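# Raise the ball from its ring and hold it

## Task

Pick the ball up so it sits at least four finger-widths (about 7 to 8 cm) above where it rested on its ring, and keep it there in a secure, motionless grip.

## Robot and tools

Robot: two seven-joint arms, left_arm and right_arm, each with a parallel two-finger gripper. A loose object may occasionally get a small shove from outside. Anything that leaves the table, or is set down off it and left there, means failure.

Frames. Results report positions, quaternions (wxyz) and velocities in the scene frame: origin at table-top height halfway between the two nominal arm bases, +z up, +x out over the table, left_arm toward +y. The arm names do not match the left and right of the images. Real bases sit a little off their nominal spots; a BASES line, if present, gives calibrated ones. Reported hand poses can be wrong by a few centimetres, more at long reach. Offsets in commands use the axes of each arm's own Hand target: the fingers point along its +z and open and close along its y. end_effector_position is the spot between the closed pads, roughly 2 cm short of the fingertips; closing pushes the tips about 10 mm further along +z, mostly while the pads are still more than 40 mm apart.

The 14-number row, used by both execute_actions and move: dx, dy, dz, rx, ry, rz, opening for left_arm, then the same seven for right_arm. Always all 14, even if one arm idles. The first six per arm are an offset (not a pose) from that arm's Hand target as it stood when the action or move began, along that target's axes; 1.0 equals 0.6 m for dx..dz and 180 degrees for the rotation vector rx, ry, rz. Values lie in [-1, 1]. Opening is absolute: +1 fully open (0.084 m), -1 closed. A 0 in the opening slot is a real command (half open), so resend the current opening to leave a gripper alone. Sending six zeros re-requests the current Hand target.

execute_actions(actions, cameras): actions is a list of actions; each action is a list of up to 15 rows, one per 1/30 s step, and a short list repeats its final row until 15 steps pass. Every row counts from the action's starting Hand target, not from the row before, and each new action starts from the updated target, so repeating an offset keeps moving further. An empty list just returns state and images. cameras selects images: omitted, null or ["all"] gives all; [] gives none; a wrong name invalidates the call. Names: cam_high, cam_left_wrist, cam_right_wrist (each 672x504).

move(target, speed, blend, opening_speed, blocking, cameras): straight-line path for each gripper toward an offset row (or a list of up to 15 rows, all counted from the same starting Hand targets). speed is m/s, 0.002 to 1, default 0.25 (turns up to twice that in rad/s), one value or one per target. blend (m) rounds corners in a list. opening_speed (0.2 or more per second on the -1..+1 scale) ramps the fingers. Paths ignore obstacles and the other arm; faster moves lag, stray and hit harder, and aiming far beyond a contact presses harder. A move lasts at least 0.5 s and is cut at 10 s. Opening changes in later list rows happen only after everything comes to rest there. The added "move:" line says how it ended: done (within 3 mm and 2 degrees), off_target, moving, held or fault, plus limits (paced = pose clipped, held = steps withheld). blocking=false returns after about 0.5 s while it keeps running.

wait(seconds 0 to 10, cameras) lets time pass holding commands. stop(cameras) brakes a running move. zoom_image(camera, region [x0,y0,x1,y1] in pixels, max 504x504) enlarges part of a camera's latest image. clear_fault(arm) clears a reported torque fault on that arm. finished_scene(scene) ends the current scene, given its number; call it only once the ball is held up and steady.

Control details. Each step the commanded pose is clipped to 70 mm and 16 degrees from the measured gripper pose, so one action may fall short; Hand target in the result is the clipped command, and later offsets count from it. A gripper often rests short of its target; another command (even zeros) asks again, otherwise add the missing distance. An arm blocked by an object keeps pushing until you command its target back behind the gripper. Big wrist rotations can swing the elbow.

Gripping. grip_measured is the measured opening on the command scale. To hold, command an opening well below grip_measured; lower squeezes harder, up to about 24 N per pad. Fast closing can squeeze harder than that. Avoid closing a gripper on the other arm's fingers, and avoid any hard contact between the arms; that can fail the scene. A clearance check may block commands bringing the arms too close.

Faults and heat. Contact torque reaching a joint limit (waist 40.8, shoulder 41, upper arm roll 26.1, elbow 26.1, forearm roll 26.1, wrist pitch 14, wrist roll 14.7 N m; held weight counts) makes the arm back off and stop until clear_fault; a motor pinned at its torque limit for 1 s does the same. Holding loads, stretched poses or pushing at unreachable poses heat motors: MOTOR HOT appears at 65 °C, and at 80 °C the arm brakes for 30-60 s or more. Avoid drops, releasing moving objects, slams and hard pushes.

Other result lines: Joint positions (last value per arm is opening in metres), Joint torques (offset, noisy, positive toward larger joint values), velocities ("within noise" when still), Tool commands, and Wrist depth: a 7x7 grid per wrist camera in mm (195-3000), rows split by " / ", "-" meaning no valid reading. Joint ranges: elbow -0.192 to 3.927 (straight at 2.742), shoulder -2.059 to 2.094, wrist pitch -1.693 to 3.142, others ±6.283. The simulation keeps running while you think.

Each tool is called after "Request:" as name(argument=value, ...) on one line, values as JSON.

## Session

Request:
execute_actions(actions=[])

Scene clock: 0.00 s.
left_arm: end_effector_position=(+0.3082, +0.3228, +0.2585) grip_measured=+1.00 end_effector_quat_wxyz=(-0.197, -0.541, +0.814, -0.070) | right_arm: end_effector_position=(+0.4895, -0.4001, +0.2691) grip_measured=+1.00 end_effector_quat_wxyz=(-0.203, -0.190, +0.946, -0.169)
Joint positions: left_arm=[-0.54 -0.444 0.57 0.836 -0.116 1.454 1.932 0.084] | right_arm=[-0.307 0.175 0.267 1.415 -0.464 1.591 2.787 0.084]
Joint velocities: within noise
Joint torques (N m): no reading
Motor temperatures (°C): left_arm=[35 34 34 35 36 40 36] | right_arm=[40 33 36 35 35 40 37]
Wrist depth (mm): cam_left_wrist=[416 426 439 516 525 531 546 / 458 464 476 490 495 504 513 / 440 443 450 461 473 478 485 / 418 422 381 435 446 452 461 / 402 404 408 417 422 430 438 / 382 386 393 396 405 411 417 / 367 370 378 383 386 392 398] | cam_right_wrist=[678 646 612 582 552 528 507 / 633 599 574 548 520 499 480 / 585 557 531 508 487 467 451 / 544 521 500 477 459 444 431 / 516 491 472 455 438 423 410 / 481 462 445 429 414 402 389 / 457 437 424 406 396 386 372]
Hand target: left_arm +0.3082, +0.3228, +0.2585; -0.197, -0.541, +0.814, -0.070 | right_arm +0.4895, -0.4001, +0.2691; -0.203, -0.190, +0.946, -0.169
Tool commands: left_gripper/opening=+1.0 right_gripper/opening=+1.0

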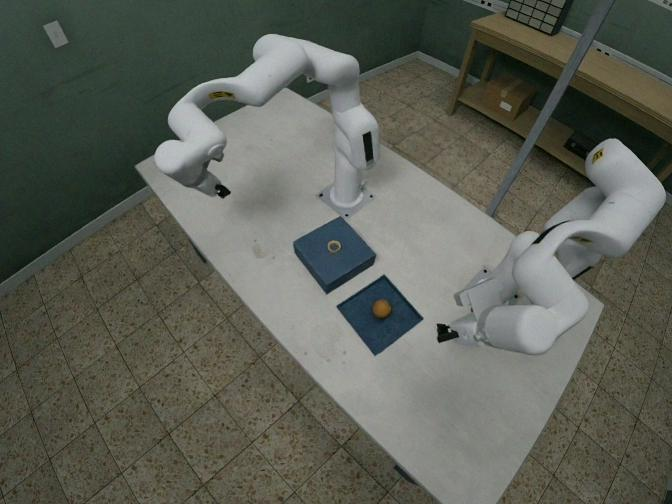

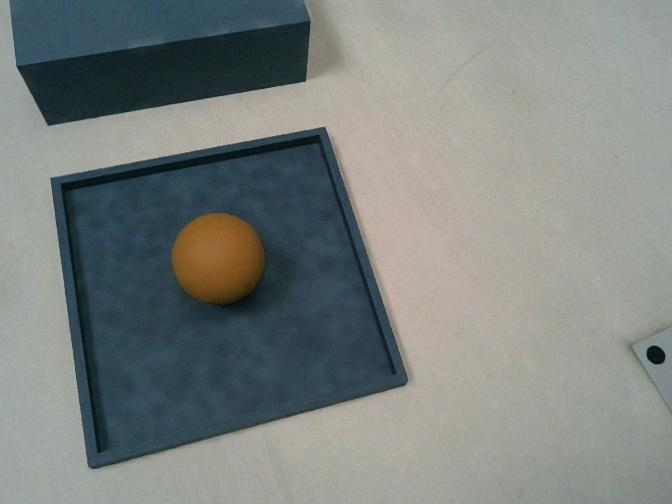

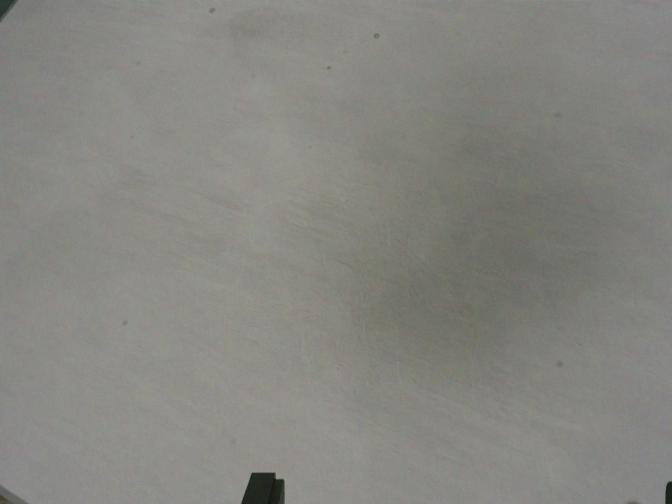

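Request:
zoom_image(camera="cam_high", region=[270, 200, 450, 360])

Request:
zoom_image(camera="cam_left_wrist", region=[100, 160, 350, 350])

Scaled by 2.800.

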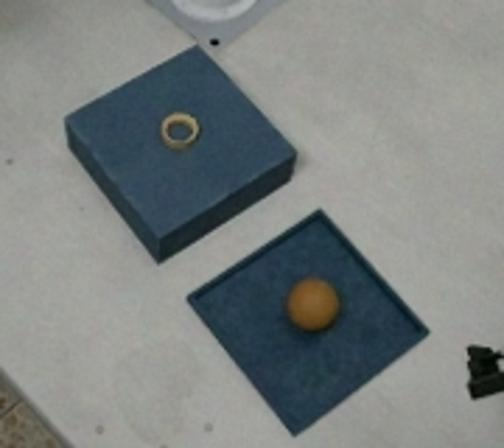

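Scaled by 2.016.

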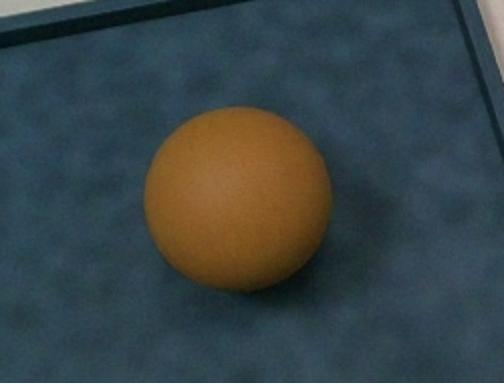

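Request:
move(target=[0.1835, -0.0863, 0.086, 0.0328, -0.1312, 0, 1, 0, 0, 0, 0, 0, 0, 1], speed=0.15)

Scene clock: 174.83 s.
left_arm: end_effector_position=(+0.3056, +0.1909, +0.2499) grip_measured=+1.00 end_effector_quat_wxyz=(+0.002, -0.554, +0.833, +0.001) | right_arm: end_effector_position=(+0.4895, -0.4001, +0.2691) grip_measured=+1.00 end_effector_quat_wxyz=(-0.203, -0.190, +0.946, -0.169)
Joint positions: left_arm=[-0.632 -0.443 0.108 0.757 0.054 1.198 1.394 0.084] | right_arm=[-0.307 0.175 0.267 1.415 -0.464 1.591 2.787 0.084]
Joint velocities: within noise
Joint torques (N m): left_arm=[-1.12 -7.09 -1.25 12.55 0.23 -1.54 -0.35] | right_arm=[-0.22 -17.28 0.79 24.2 -0.86 -0.51 0.03]
Motor temperatures (°C): left_arm=[34 34 34 38 36 40 36] | right_arm=[40 34 36 39 35 40 37]
Wrist depth (mm): cam_left_wrist=[379 315 349 369 378 377 378 / 379 379 378 377 375 378 378 / 379 379 375 375 374 377 377 / 378 377 375 374 375 377 377 / 377 379 374 315 374 377 376 / 377 378 373 374 373 374 374 / 378 377 374 374 376 376 376] | cam_right_wrist=[685 646 612 582 553 528 509 / 634 601 573 546 520 499 480 / 585 557 531 509 488 468 452 / 545 523 500 479 459 444 430 / 515 493 472 453 437 423 411 / 483 462 444 429 414 402 389 / 456 438 423 407 396 386 372]
Hand target: left_arm +0.3056, +0.1909, +0.2499; +0.002, -0.554, +0.833, +0.001 | right_arm +0.4895, -0.4001, +0.2691; -0.203, -0.190, +0.946, -0.169
Off the commanded pose: left_arm 0.000 m, 0 deg | right_arm 0.000 m, 0 deg.
move: done

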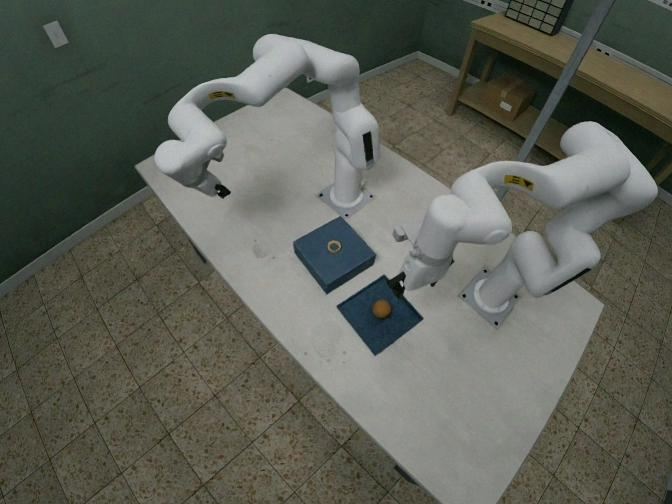

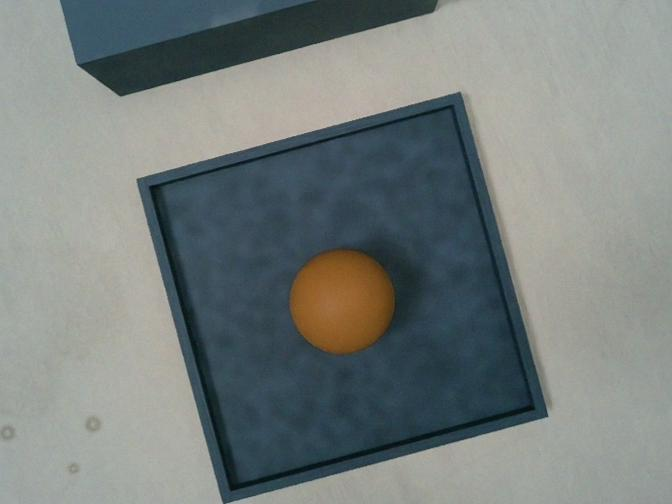

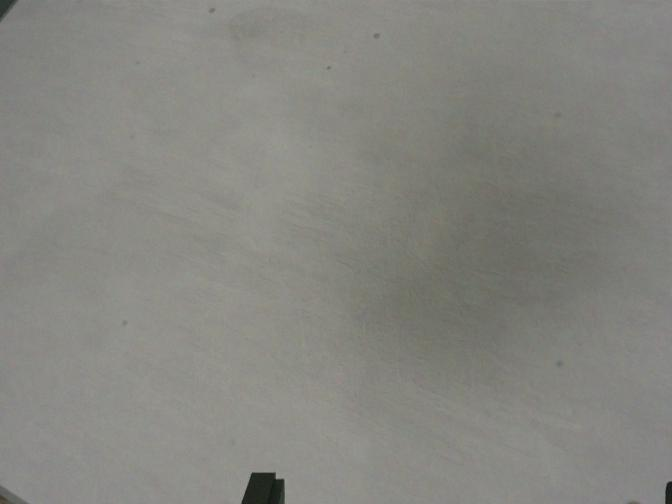

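Request:
move(target=[0, 0, 0, 0, 0, 0, -1, 0, 0, 0, 0, 0, 0, -1])

Scene clock: 231.70 s.
left_arm: end_effector_position=(+0.3056, +0.1909, +0.2499) grip_measured=-1.00 end_effector_quat_wxyz=(+0.002, -0.554, +0.833, +0.001) | right_arm: end_effector_position=(+0.4895, -0.4001, +0.2691) grip_measured=-1.00 end_effector_quat_wxyz=(-0.203, -0.190, +0.946, -0.169)
Joint positions: left_arm=[-0.632 -0.443 0.108 0.757 0.054 1.198 1.394 0] | right_arm=[-0.307 0.175 0.267 1.415 -0.464 1.591 2.787 0]
Joint velocities: within noise
Joint torques (N m): left_arm=[-1.13 -7.29 -1.11 11.82 0.28 -1.24 0.33] | right_arm=[-0.28 -17.35 0.86 24.23 -0.9 -0.51 -0.04]
Motor temperatures (°C): left_arm=[34 34 34 39 36 40 36] | right_arm=[40 34 36 39 35 40 37]
Wrist depth (mm): cam_left_wrist=[380 315 350 370 378 378 378 / 378 379 378 379 375 378 377 / 379 378 375 375 375 378 378 / 378 377 375 374 374 377 377 / 378 377 375 315 374 377 377 / 378 377 374 375 373 373 376 / 377 378 374 374 376 376 377] | cam_right_wrist=[684 645 610 580 552 529 509 / 635 602 571 546 522 499 480 / 586 557 531 508 488 468 451 / 546 521 499 479 460 444 430 / 513 492 473 454 437 422 411 / 481 462 444 428 414 402 389 / 454 437 425 406 399 384 370]
Hand target: left_arm +0.3056, +0.1909, +0.2499; +0.002, -0.554, +0.833, +0.001 | right_arm +0.4895, -0.4001, +0.2691; -0.203, -0.190, +0.946, -0.169
Off the commanded pose: left_arm 0.000 m, 0 deg | right_arm 0.000 m, 0 deg.
move: done

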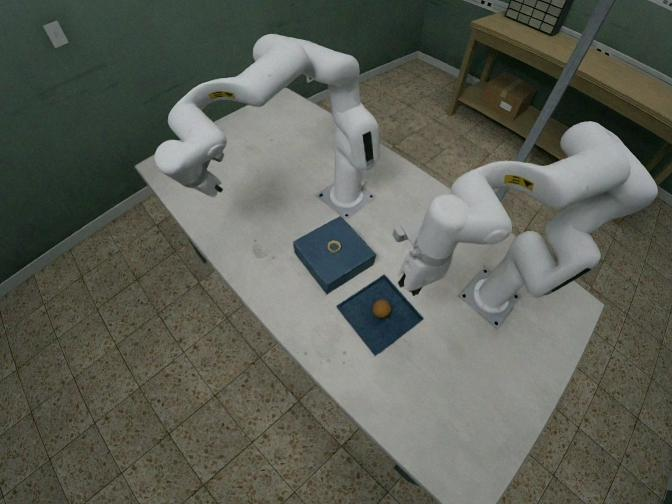

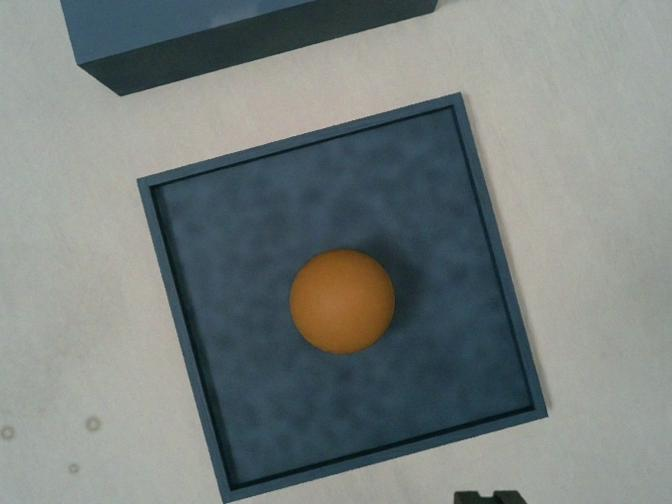

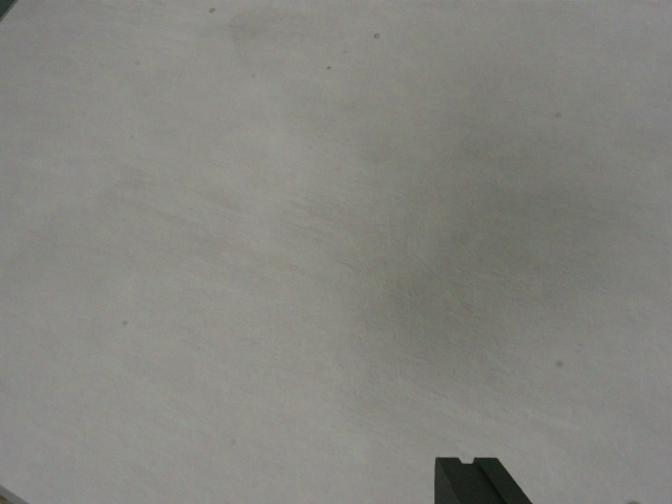

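Request:
zoom_image(camera="cam_left_wrist", region=[420, 440, 560, 504])

Request:
zoom_image(camera="cam_right_wrist", region=[400, 420, 560, 504])

Scaled by 3.600.

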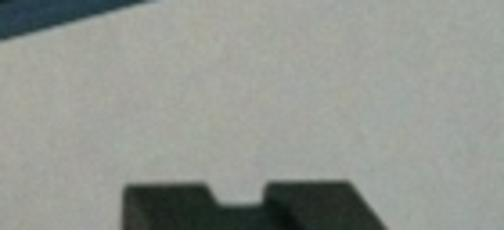

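Scaled by 3.150.

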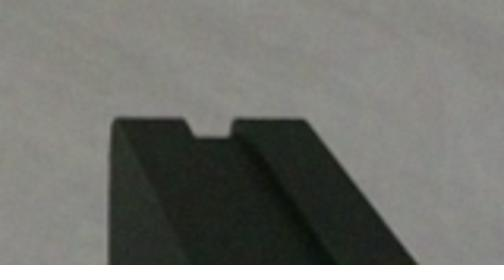

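Request:
move(target=[0, 0, 0, 0, 0, 0, -0.0476, 0, 0, 0, 0, 0, 0, -0.0476], cameras=["cam_left_wrist", "cam_right_wrist"])

Request:
zoom_image(camera="cam_left_wrist", region=[340, 440, 640, 504])

Request:
zoom_image(camera="cam_right_wrist", region=[300, 420, 640, 504])

Scene clock: 301.53 s.
left_arm: end_effector_position=(+0.3056, +0.1909, +0.2499) grip_measured=-0.06 end_effector_quat_wxyz=(+0.002, -0.554, +0.833, +0.001) | right_arm: end_effector_position=(+0.4895, -0.4001, +0.2691) grip_measured=-0.06 end_effector_quat_wxyz=(-0.203, -0.190, +0.946, -0.169)
Joint positions: left_arm=[-0.632 -0.443 0.108 0.757 0.054 1.198 1.394 0.041] | right_arm=[-0.307 0.175 0.267 1.415 -0.464 1.591 2.787 0.041]
Joint velocities: within noise
Joint torques (N m): left_arm=[-0.59 -8.9 -1.14 11.75 0.25 -0.96 0.22] | right_arm=[-0.39 -17.36 0.74 24.19 -0.81 -0.5 0.02]
Motor temperatures (°C): left_arm=[34 34 34 38 36 40 36] | right_arm=[40 34 36 40 35 40 37]
Wrist depth (mm): cam_left_wrist=[379 316 350 370 378 377 378 / 379 379 378 378 375 377 378 / 377 378 376 375 374 377 377 / 378 378 374 374 374 378 377 / 377 377 374 315 373 377 376 / 377 376 374 374 373 374 377 / 377 376 374 373 376 377 376] | cam_right_wrist=[680 643 610 580 554 529 506 / 635 602 573 545 521 499 481 / 584 556 530 509 487 467 451 / 546 520 499 479 460 445 431 / 514 493 473 453 437 423 411 / 482 462 444 428 415 402 389 / 454 442 421 410 394 387 372]
Hand target: left_arm +0.3056, +0.1909, +0.2499; +0.002, -0.554, +0.833, +0.001 | right_arm +0.4895, -0.4001, +0.2691; -0.203, -0.190, +0.946, -0.169
Off the commanded pose: left_arm 0.000 m, 0 deg | right_arm 0.000 m, 0 deg.
move: done
Images, in order (width x height): cam_left_wrist 672x504, cam_right_wrist 672x504.

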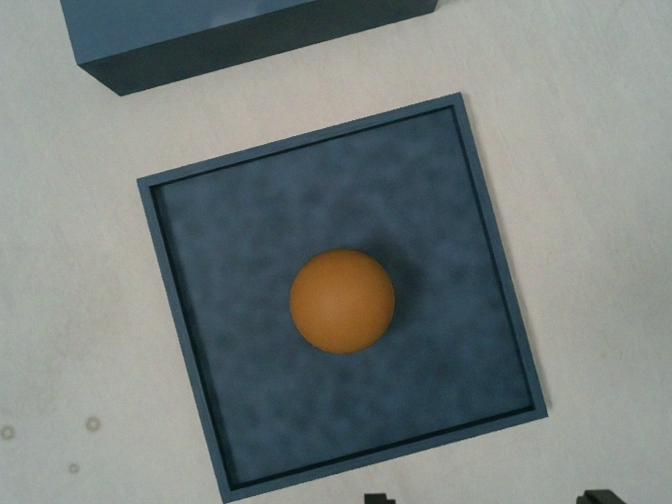

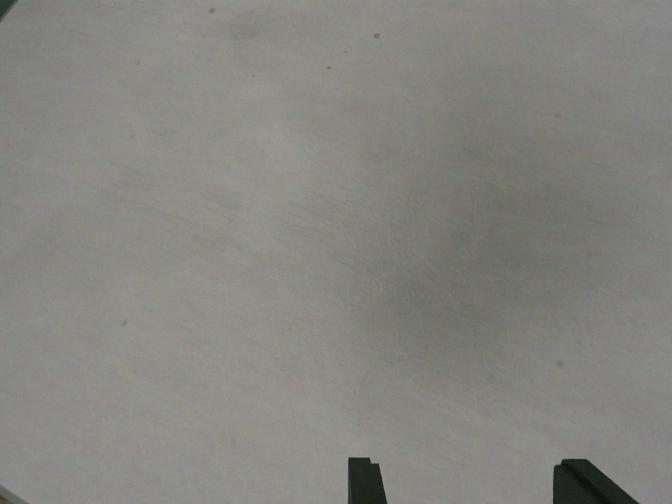

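Scaled by 1.680.

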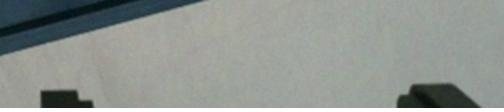

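Scaled by 1.482.

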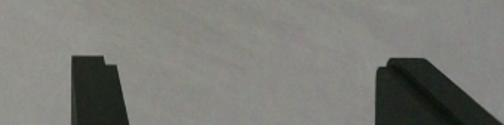

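Request:
move(target=[0.0678, -0.052, 0.2582, 0, 0, 0, 1, 0, 0, 0, 0, 0, 0, -0.0476], speed=0.15)

Scene clock: 326.50 s.
left_arm: end_effector_position=(+0.3189, +0.1418, +0.0949) grip_measured=+1.00 end_effector_quat_wxyz=(+0.002, -0.554, +0.833, +0.001) | right_arm: end_effector_position=(+0.4895, -0.4001, +0.2691) grip_measured=-0.06 end_effector_quat_wxyz=(-0.203, -0.190, +0.946, -0.169)
Joint positions: left_arm=[-0.676 -0.072 0.077 0.612 0.015 0.684 1.337 0.084] | right_arm=[-0.307 0.175 0.267 1.415 -0.464 1.591 2.787 0.041]
Joint velocities: within noise
Joint torques (N m): left_arm=[-1.04 -11.33 -0.55 10.59 -0.76 -1.49 -0.11] | right_arm=[-0.35 -17.44 0.8 24.19 -0.94 -0.51 -0.04]
Motor temperatures (°C): left_arm=[34 34 34 38 36 40 36] | right_arm=[40 34 36 40 35 40 37]
Wrist depth (mm): cam_left_wrist=[- 206 217 223 223 223 223 / 223 224 223 223 223 223 223 / 223 223 223 220 220 220 219 / 223 220 220 220 220 220 219 / 223 220 220 220 220 219 219 / 223 220 219 219 219 219 220 / 223 219 219 220 - 219 219] | cam_right_wrist=[685 646 609 581 554 528 507 / 636 603 571 546 520 499 481 / 586 557 532 508 487 467 451 / 547 520 498 478 459 445 429 / 514 493 472 454 437 423 409 / 482 462 445 427 414 403 388 / 454 441 422 410 395 386 371]
Hand target: left_arm +0.3189, +0.1418, +0.0949; +0.002, -0.554, +0.833, +0.001 | right_arm +0.4895, -0.4001, +0.2691; -0.203, -0.190, +0.946, -0.169
Off the commanded pose: left_arm 0.000 m, 0 deg | right_arm 0.000 m, 0 deg.
move: done

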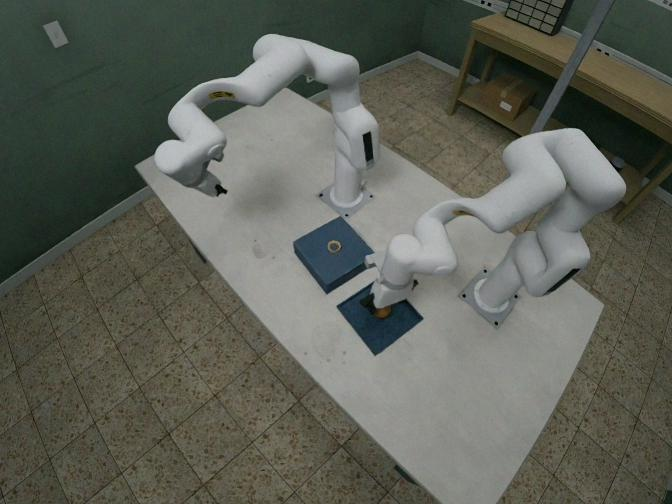

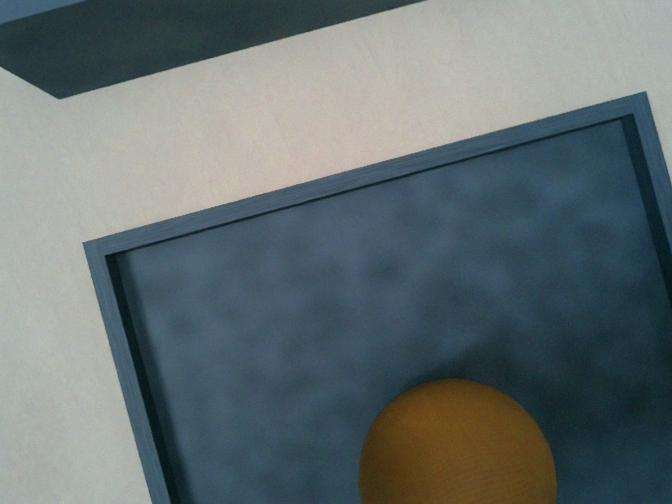

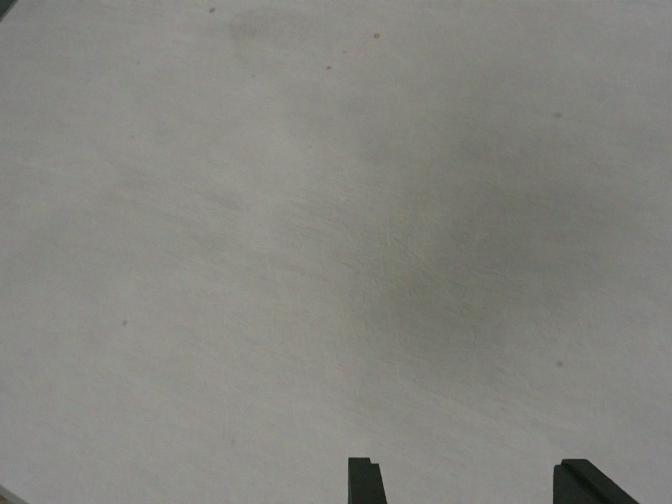

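Request:
zoom_image(camera="cam_left_wrist", region=[340, 360, 580, 504])

Scaled by 2.100.

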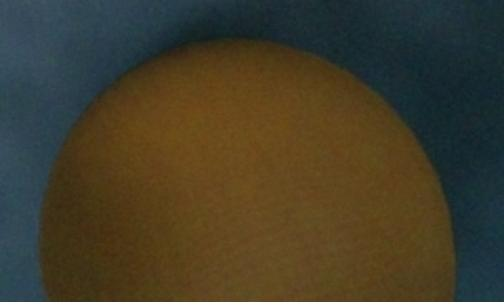

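Request:
zoom_image(camera="cam_high", region=[330, 240, 450, 350])

Scaled by 4.200.

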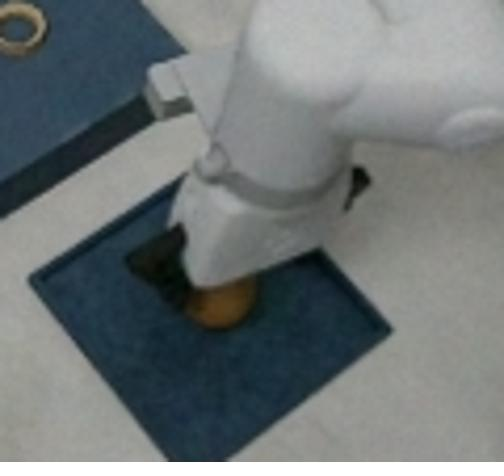

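Request:
move(target=[0.0025, 0, 0.0948, 0, 0, 0, 1, 0, 0, 0, 0, 0, 0, -0.0476], speed=0.1)

Request:
zoom_image(camera="cam_high", region=[330, 240, 450, 350])

Scene clock: 396.00 s.
left_arm: end_effector_position=(+0.3184, +0.1406, +0.0380) grip_measured=+1.00 end_effector_quat_wxyz=(+0.002, -0.554, +0.833, +0.001) | right_arm: end_effector_position=(+0.4895, -0.4001, +0.2691) grip_measured=-0.06 end_effector_quat_wxyz=(-0.203, -0.190, +0.946, -0.169)
Joint positions: left_arm=[-0.678 0.087 0.075 0.58 -0.006 0.494 1.349 0.084] | right_arm=[-0.307 0.175 0.267 1.415 -0.464 1.591 2.787 0.041]
Joint velocities: within noise
Joint torques (N m): left_arm=[-0.22 -12.89 -0.39 9.28 -0.78 -1.4 0.63] | right_arm=[-0.39 -17.3 0.86 24.09 -1 -0.49 -0.04]
Motor temperatures (°C): left_arm=[34 34 34 38 36 40 36] | right_arm=[40 34 36 40 35 40 37]
Wrist depth (mm): cam_left_wrist=[- - - - - - - / - - - - - - - / - - - - - - - / - - - - - - - / - - - - - - - / - - - - - - - / - - - - - - -] | cam_right_wrist=[685 644 610 581 555 529 506 / 633 603 573 546 522 499 480 / 584 557 531 507 487 467 453 / 546 522 497 480 459 445 430 / 515 490 473 454 438 422 410 / 481 462 444 429 414 402 389 / 454 442 422 409 394 387 371]
Hand target: left_arm +0.3184, +0.1406, +0.0380; +0.002, -0.554, +0.833, +0.001 | right_arm +0.4895, -0.4001, +0.2691; -0.203, -0.190, +0.946, -0.169
Off the commanded pose: left_arm 0.000 m, 0 deg | right_arm 0.000 m, 0 deg.
move: done

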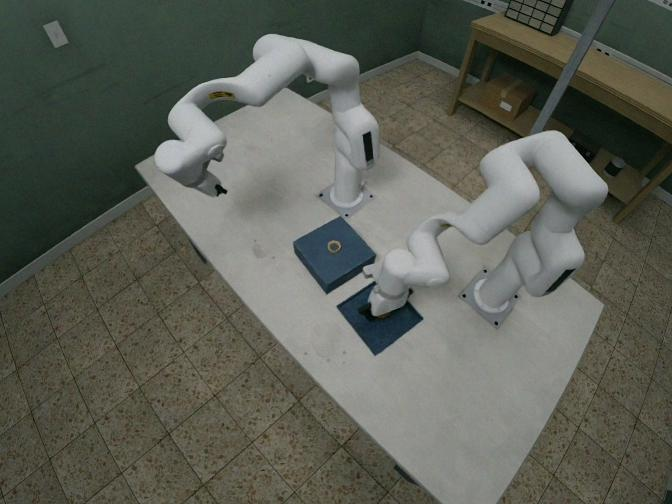

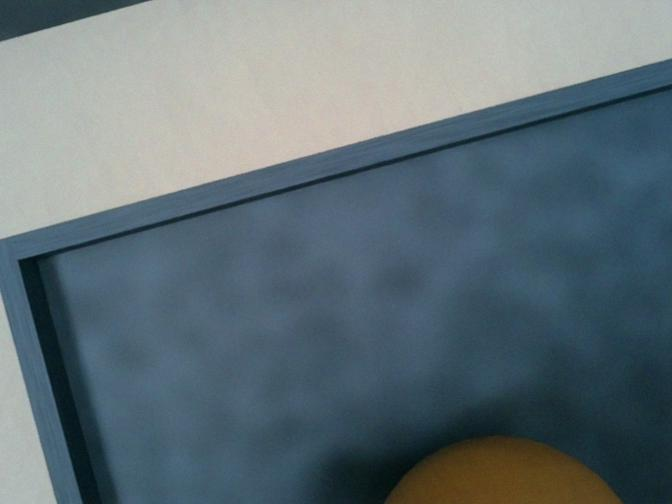

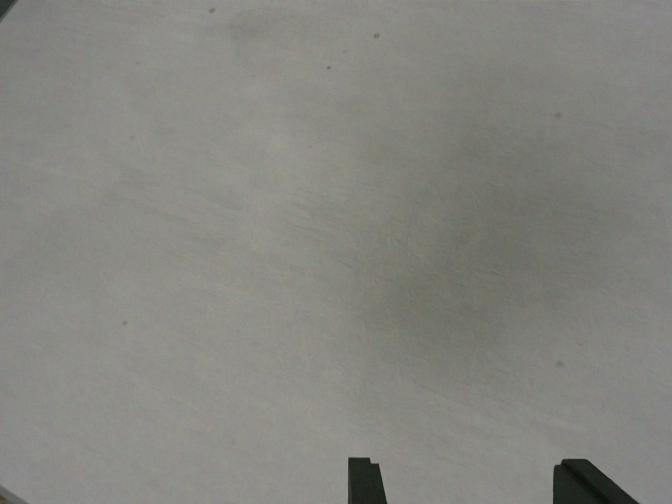

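Scaled by 4.200.

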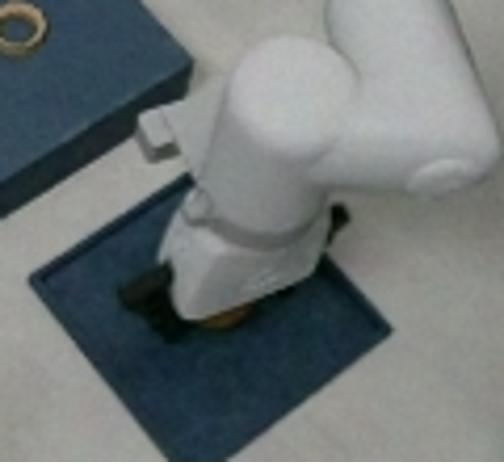

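Request:
move(target=[0, 0, 0, 0, 0, 0, 0.0, 0, 0, 0, 0, 0, 0, -0.0476], opening_speed=0.6, cameras=["cam_left_wrist", "cam_high"])

Scene clock: 407.37 s.
left_arm: end_effector_position=(+0.3185, +0.1406, +0.0380) grip_measured=+0.24 end_effector_quat_wxyz=(+0.002, -0.554, +0.833, +0.001) | right_arm: end_effector_position=(+0.4895, -0.4001, +0.2691) grip_measured=-0.06 end_effector_quat_wxyz=(-0.203, -0.190, +0.946, -0.169)
Joint positions: left_arm=[-0.678 0.087 0.075 0.58 -0.006 0.494 1.349 0.054] | right_arm=[-0.307 0.175 0.267 1.415 -0.464 1.591 2.787 0.041]
Joint velocities: within noise
Joint torques (N m): left_arm=[0.51 -13.33 0.45 6.9 -0.68 -0.55 0.59] | right_arm=[-0.31 -17.19 0.86 23.97 -1.04 -0.6 -0.15]
Motor temperatures (°C): left_arm=[34 34 34 38 36 40 36] | right_arm=[40 34 36 40 35 40 37]
Wrist depth (mm): cam_left_wrist=[- - - - - - - / - - - - - - - / - - - - - - - / - - - - - - - / - - - - - - - / - - - - - - - / - - - - - - -] | cam_right_wrist=[683 645 611 580 552 529 508 / 636 605 573 544 521 499 480 / 585 555 533 508 486 467 451 / 547 521 498 479 459 444 431 / 513 492 471 454 437 423 409 / 479 462 443 428 414 402 390 / 455 441 422 410 395 386 371]
Hand target: left_arm +0.3184, +0.1406, +0.0380; +0.002, -0.554, +0.833, +0.001 | right_arm +0.4895, -0.4001, +0.2691; -0.203, -0.190, +0.946, -0.169
Off the commanded pose: left_arm 0.000 m, 0 deg | right_arm 0.000 m, 0 deg.
move: done
Images, in order (width x height): cam_high 672x504, cam_left_wrist 672x504.

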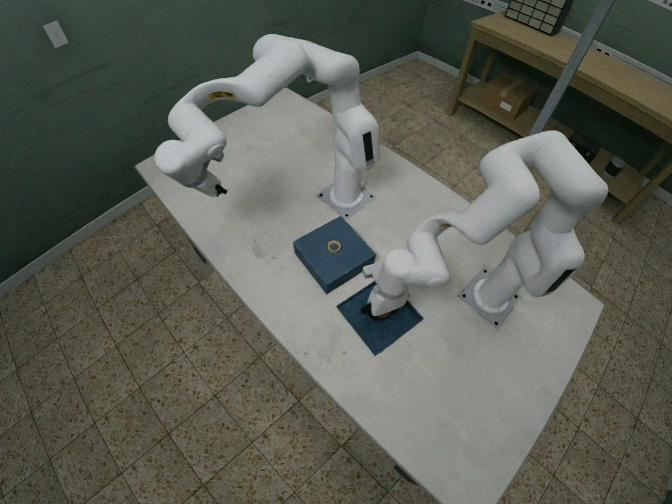

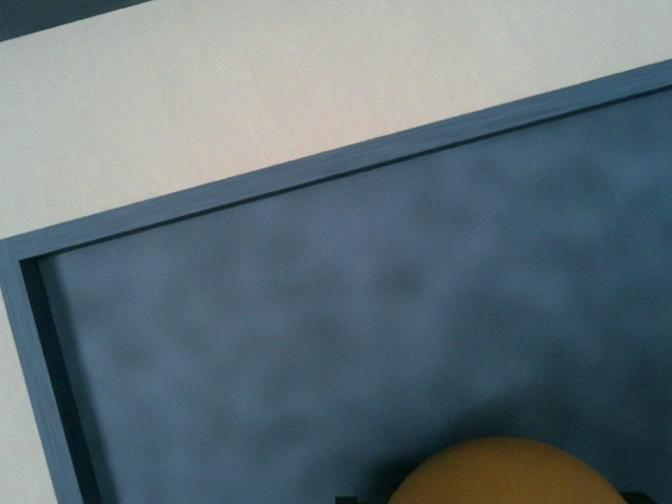

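Request:
move(target=[[0, 0, 0, 0, 0, 0, -0.5, 0, 0, 0, 0, 0, 0, -0.0476], [0, 0, -0.333, 0, 0, 0, -0.5, 0, 0, 0, 0, 0, 0, -0.0476]], speed=0.12, opening_speed=1.0)

Scene clock: 421.57 s.
left_arm: end_effector_position=(+0.3180, +0.1400, +0.2377) grip_measured=+0.24 end_effector_quat_wxyz=(+0.002, -0.554, +0.833, +0.001) | right_arm: end_effector_position=(+0.4895, -0.4001, +0.2691) grip_measured=-0.06 end_effector_quat_wxyz=(-0.203, -0.190, +0.946, -0.169)
Joint positions: left_arm=[-0.679 -0.297 0.067 0.842 0.026 1.139 1.322 0.054] | right_arm=[-0.307 0.175 0.267 1.415 -0.464 1.591 2.787 0.041]
Joint velocities: within noise
Joint torques (N m): left_arm=[-1.01 -12.91 -0.66 12.72 -0.48 -0.92 -0.33] | right_arm=[-0.36 -17.44 0.9 23.91 -1.24 -0.53 -0.09]
Motor temperatures (°C): left_arm=[34 34 34 37 36 40 36] | right_arm=[40 34 36 40 35 40 37]
Wrist depth (mm): cam_left_wrist=[367 303 301 302 302 365 366 / 367 302 302 326 366 365 366 / 366 366 366 367 366 364 365 / 366 365 362 361 362 362 363 / 365 365 363 362 363 362 364 / 365 365 362 361 361 361 365 / 365 365 364 - - 361 364] | cam_right_wrist=[682 644 610 580 555 527 508 / 632 603 573 544 521 498 481 / 583 557 531 509 486 467 451 / 548 522 498 479 460 444 431 / 512 493 473 453 437 423 410 / 481 463 445 429 415 402 388 / 455 441 423 410 394 386 371]
Hand target: left_arm +0.3180, +0.1400, +0.2378; +0.002, -0.554, +0.833, +0.001 | right_arm +0.4895, -0.4001, +0.2691; -0.203, -0.190, +0.946, -0.169
Off the commanded pose: left_arm 0.000 m, 0 deg | right_arm 0.000 m, 0 deg.
move: done

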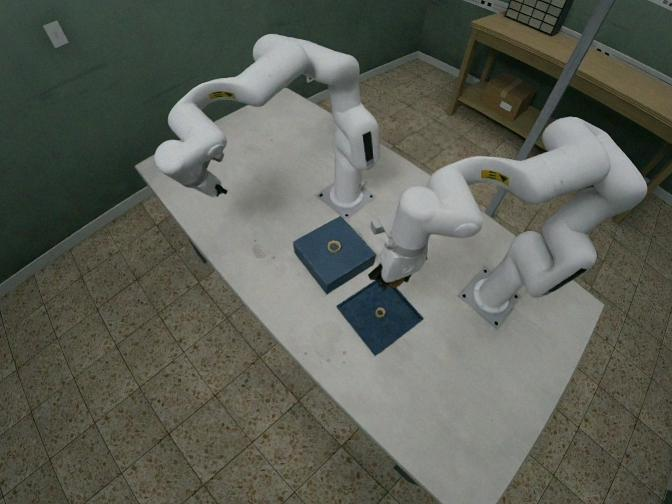

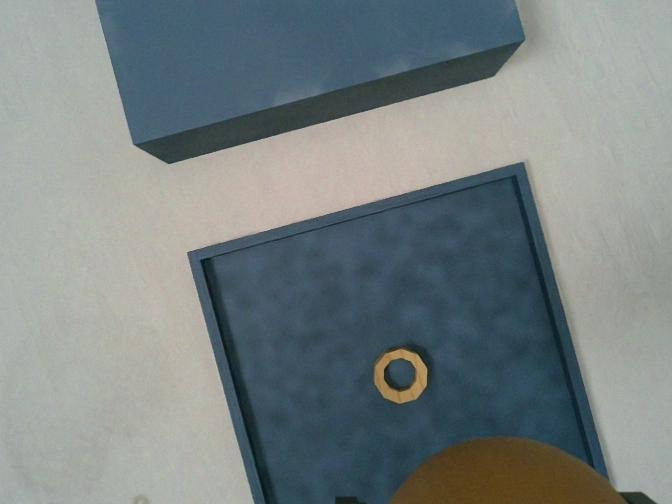

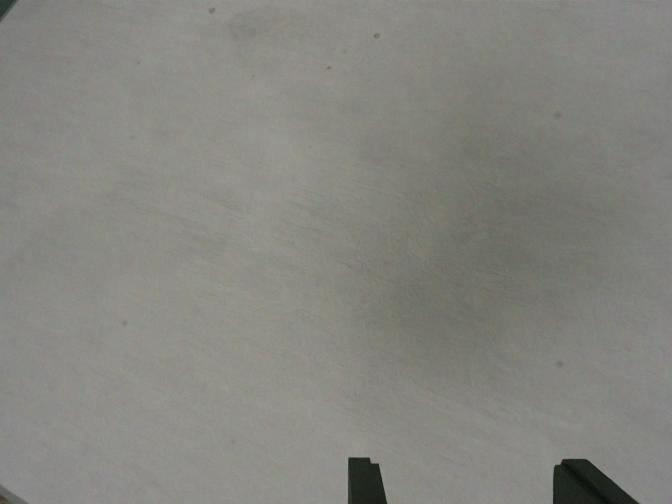

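Request:
move(target=[0, 0, 0, 0, 0, 0, -0.5, 0.0992, 0.3992, -0.121, -0.0810, -0.1496, 0, -0.0476], speed=0.15)

Scene clock: 490.10 s.
left_arm: end_effector_position=(+0.3180, +0.1400, +0.2378) grip_measured=+0.24 end_effector_quat_wxyz=(+0.002, -0.554, +0.833, +0.001) | right_arm: end_effector_position=(+0.3599, -0.1801, +0.3002) grip_measured=-0.06 end_effector_quat_wxyz=(+0.000, -0.197, +0.980, +0.000)
Joint positions: left_arm=[-0.679 -0.297 0.067 0.842 0.026 1.139 1.322 0.054] | right_arm=[-0.142 -0.567 0.321 0.836 0.173 1.382 2.849 0.041]
Joint velocities: within noise
Joint torques (N m): left_arm=[-1.11 -12.87 -0.57 12.73 -0.51 -1.05 -0.29] | right_arm=[1.61 -6.06 -1.5 23.6 0.66 -1.49 0.48]
Motor temperatures (°C): left_arm=[34 34 34 39 36 40 36] | right_arm=[40 34 36 40 35 40 37]
Wrist depth (mm): cam_left_wrist=[367 302 301 301 302 365 365 / 367 302 302 326 364 366 365 / 366 367 365 366 365 365 364 / 366 366 363 363 362 362 365 / 365 365 362 362 361 362 365 / 365 364 362 362 362 361 364 / 364 365 364 - - 362 363] | cam_right_wrist=[424 424 425 428 427 428 430 / 426 425 427 427 428 365 429 / 426 428 428 428 365 367 366 / 427 429 429 429 365 366 367 / 428 428 428 430 366 366 367 / 428 429 430 430 432 368 369 / 428 430 431 431 432 434 368]
Hand target: left_arm +0.3180, +0.1400, +0.2378; +0.002, -0.554, +0.833, +0.001 | right_arm +0.3599, -0.1801, +0.3002; +0.000, -0.197, +0.980, +0.000
Off the commanded pose: left_arm 0.000 m, 0 deg | right_arm 0.000 m, 0 deg.
move: done

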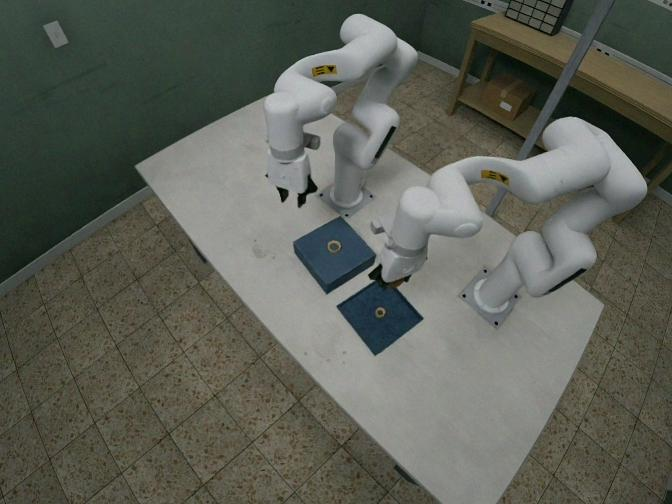

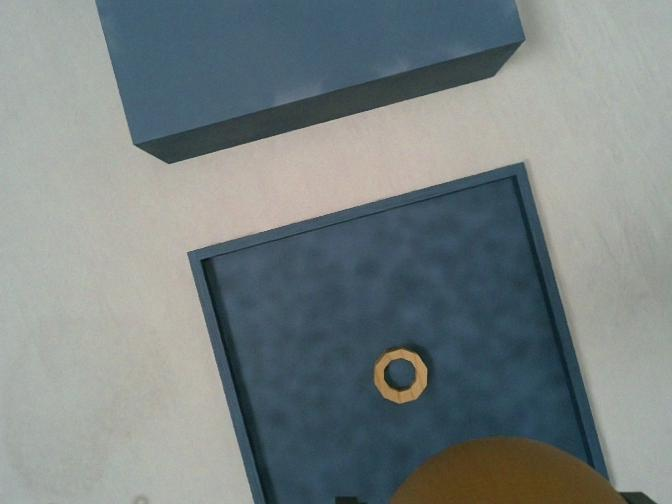

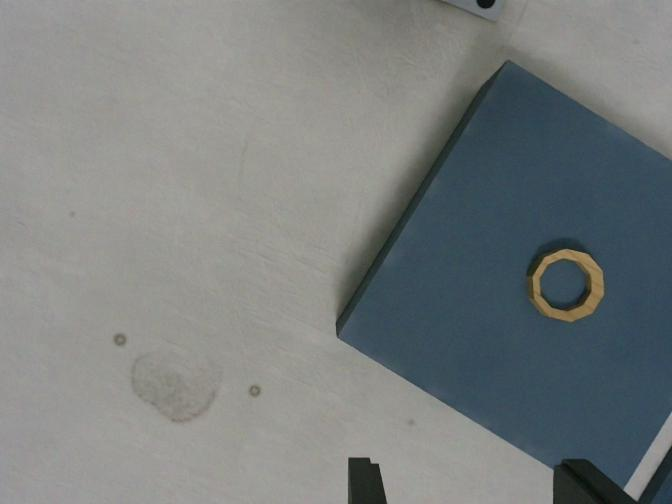

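Request:
finished_scene(scene=1)

The scene is finished: the task was done.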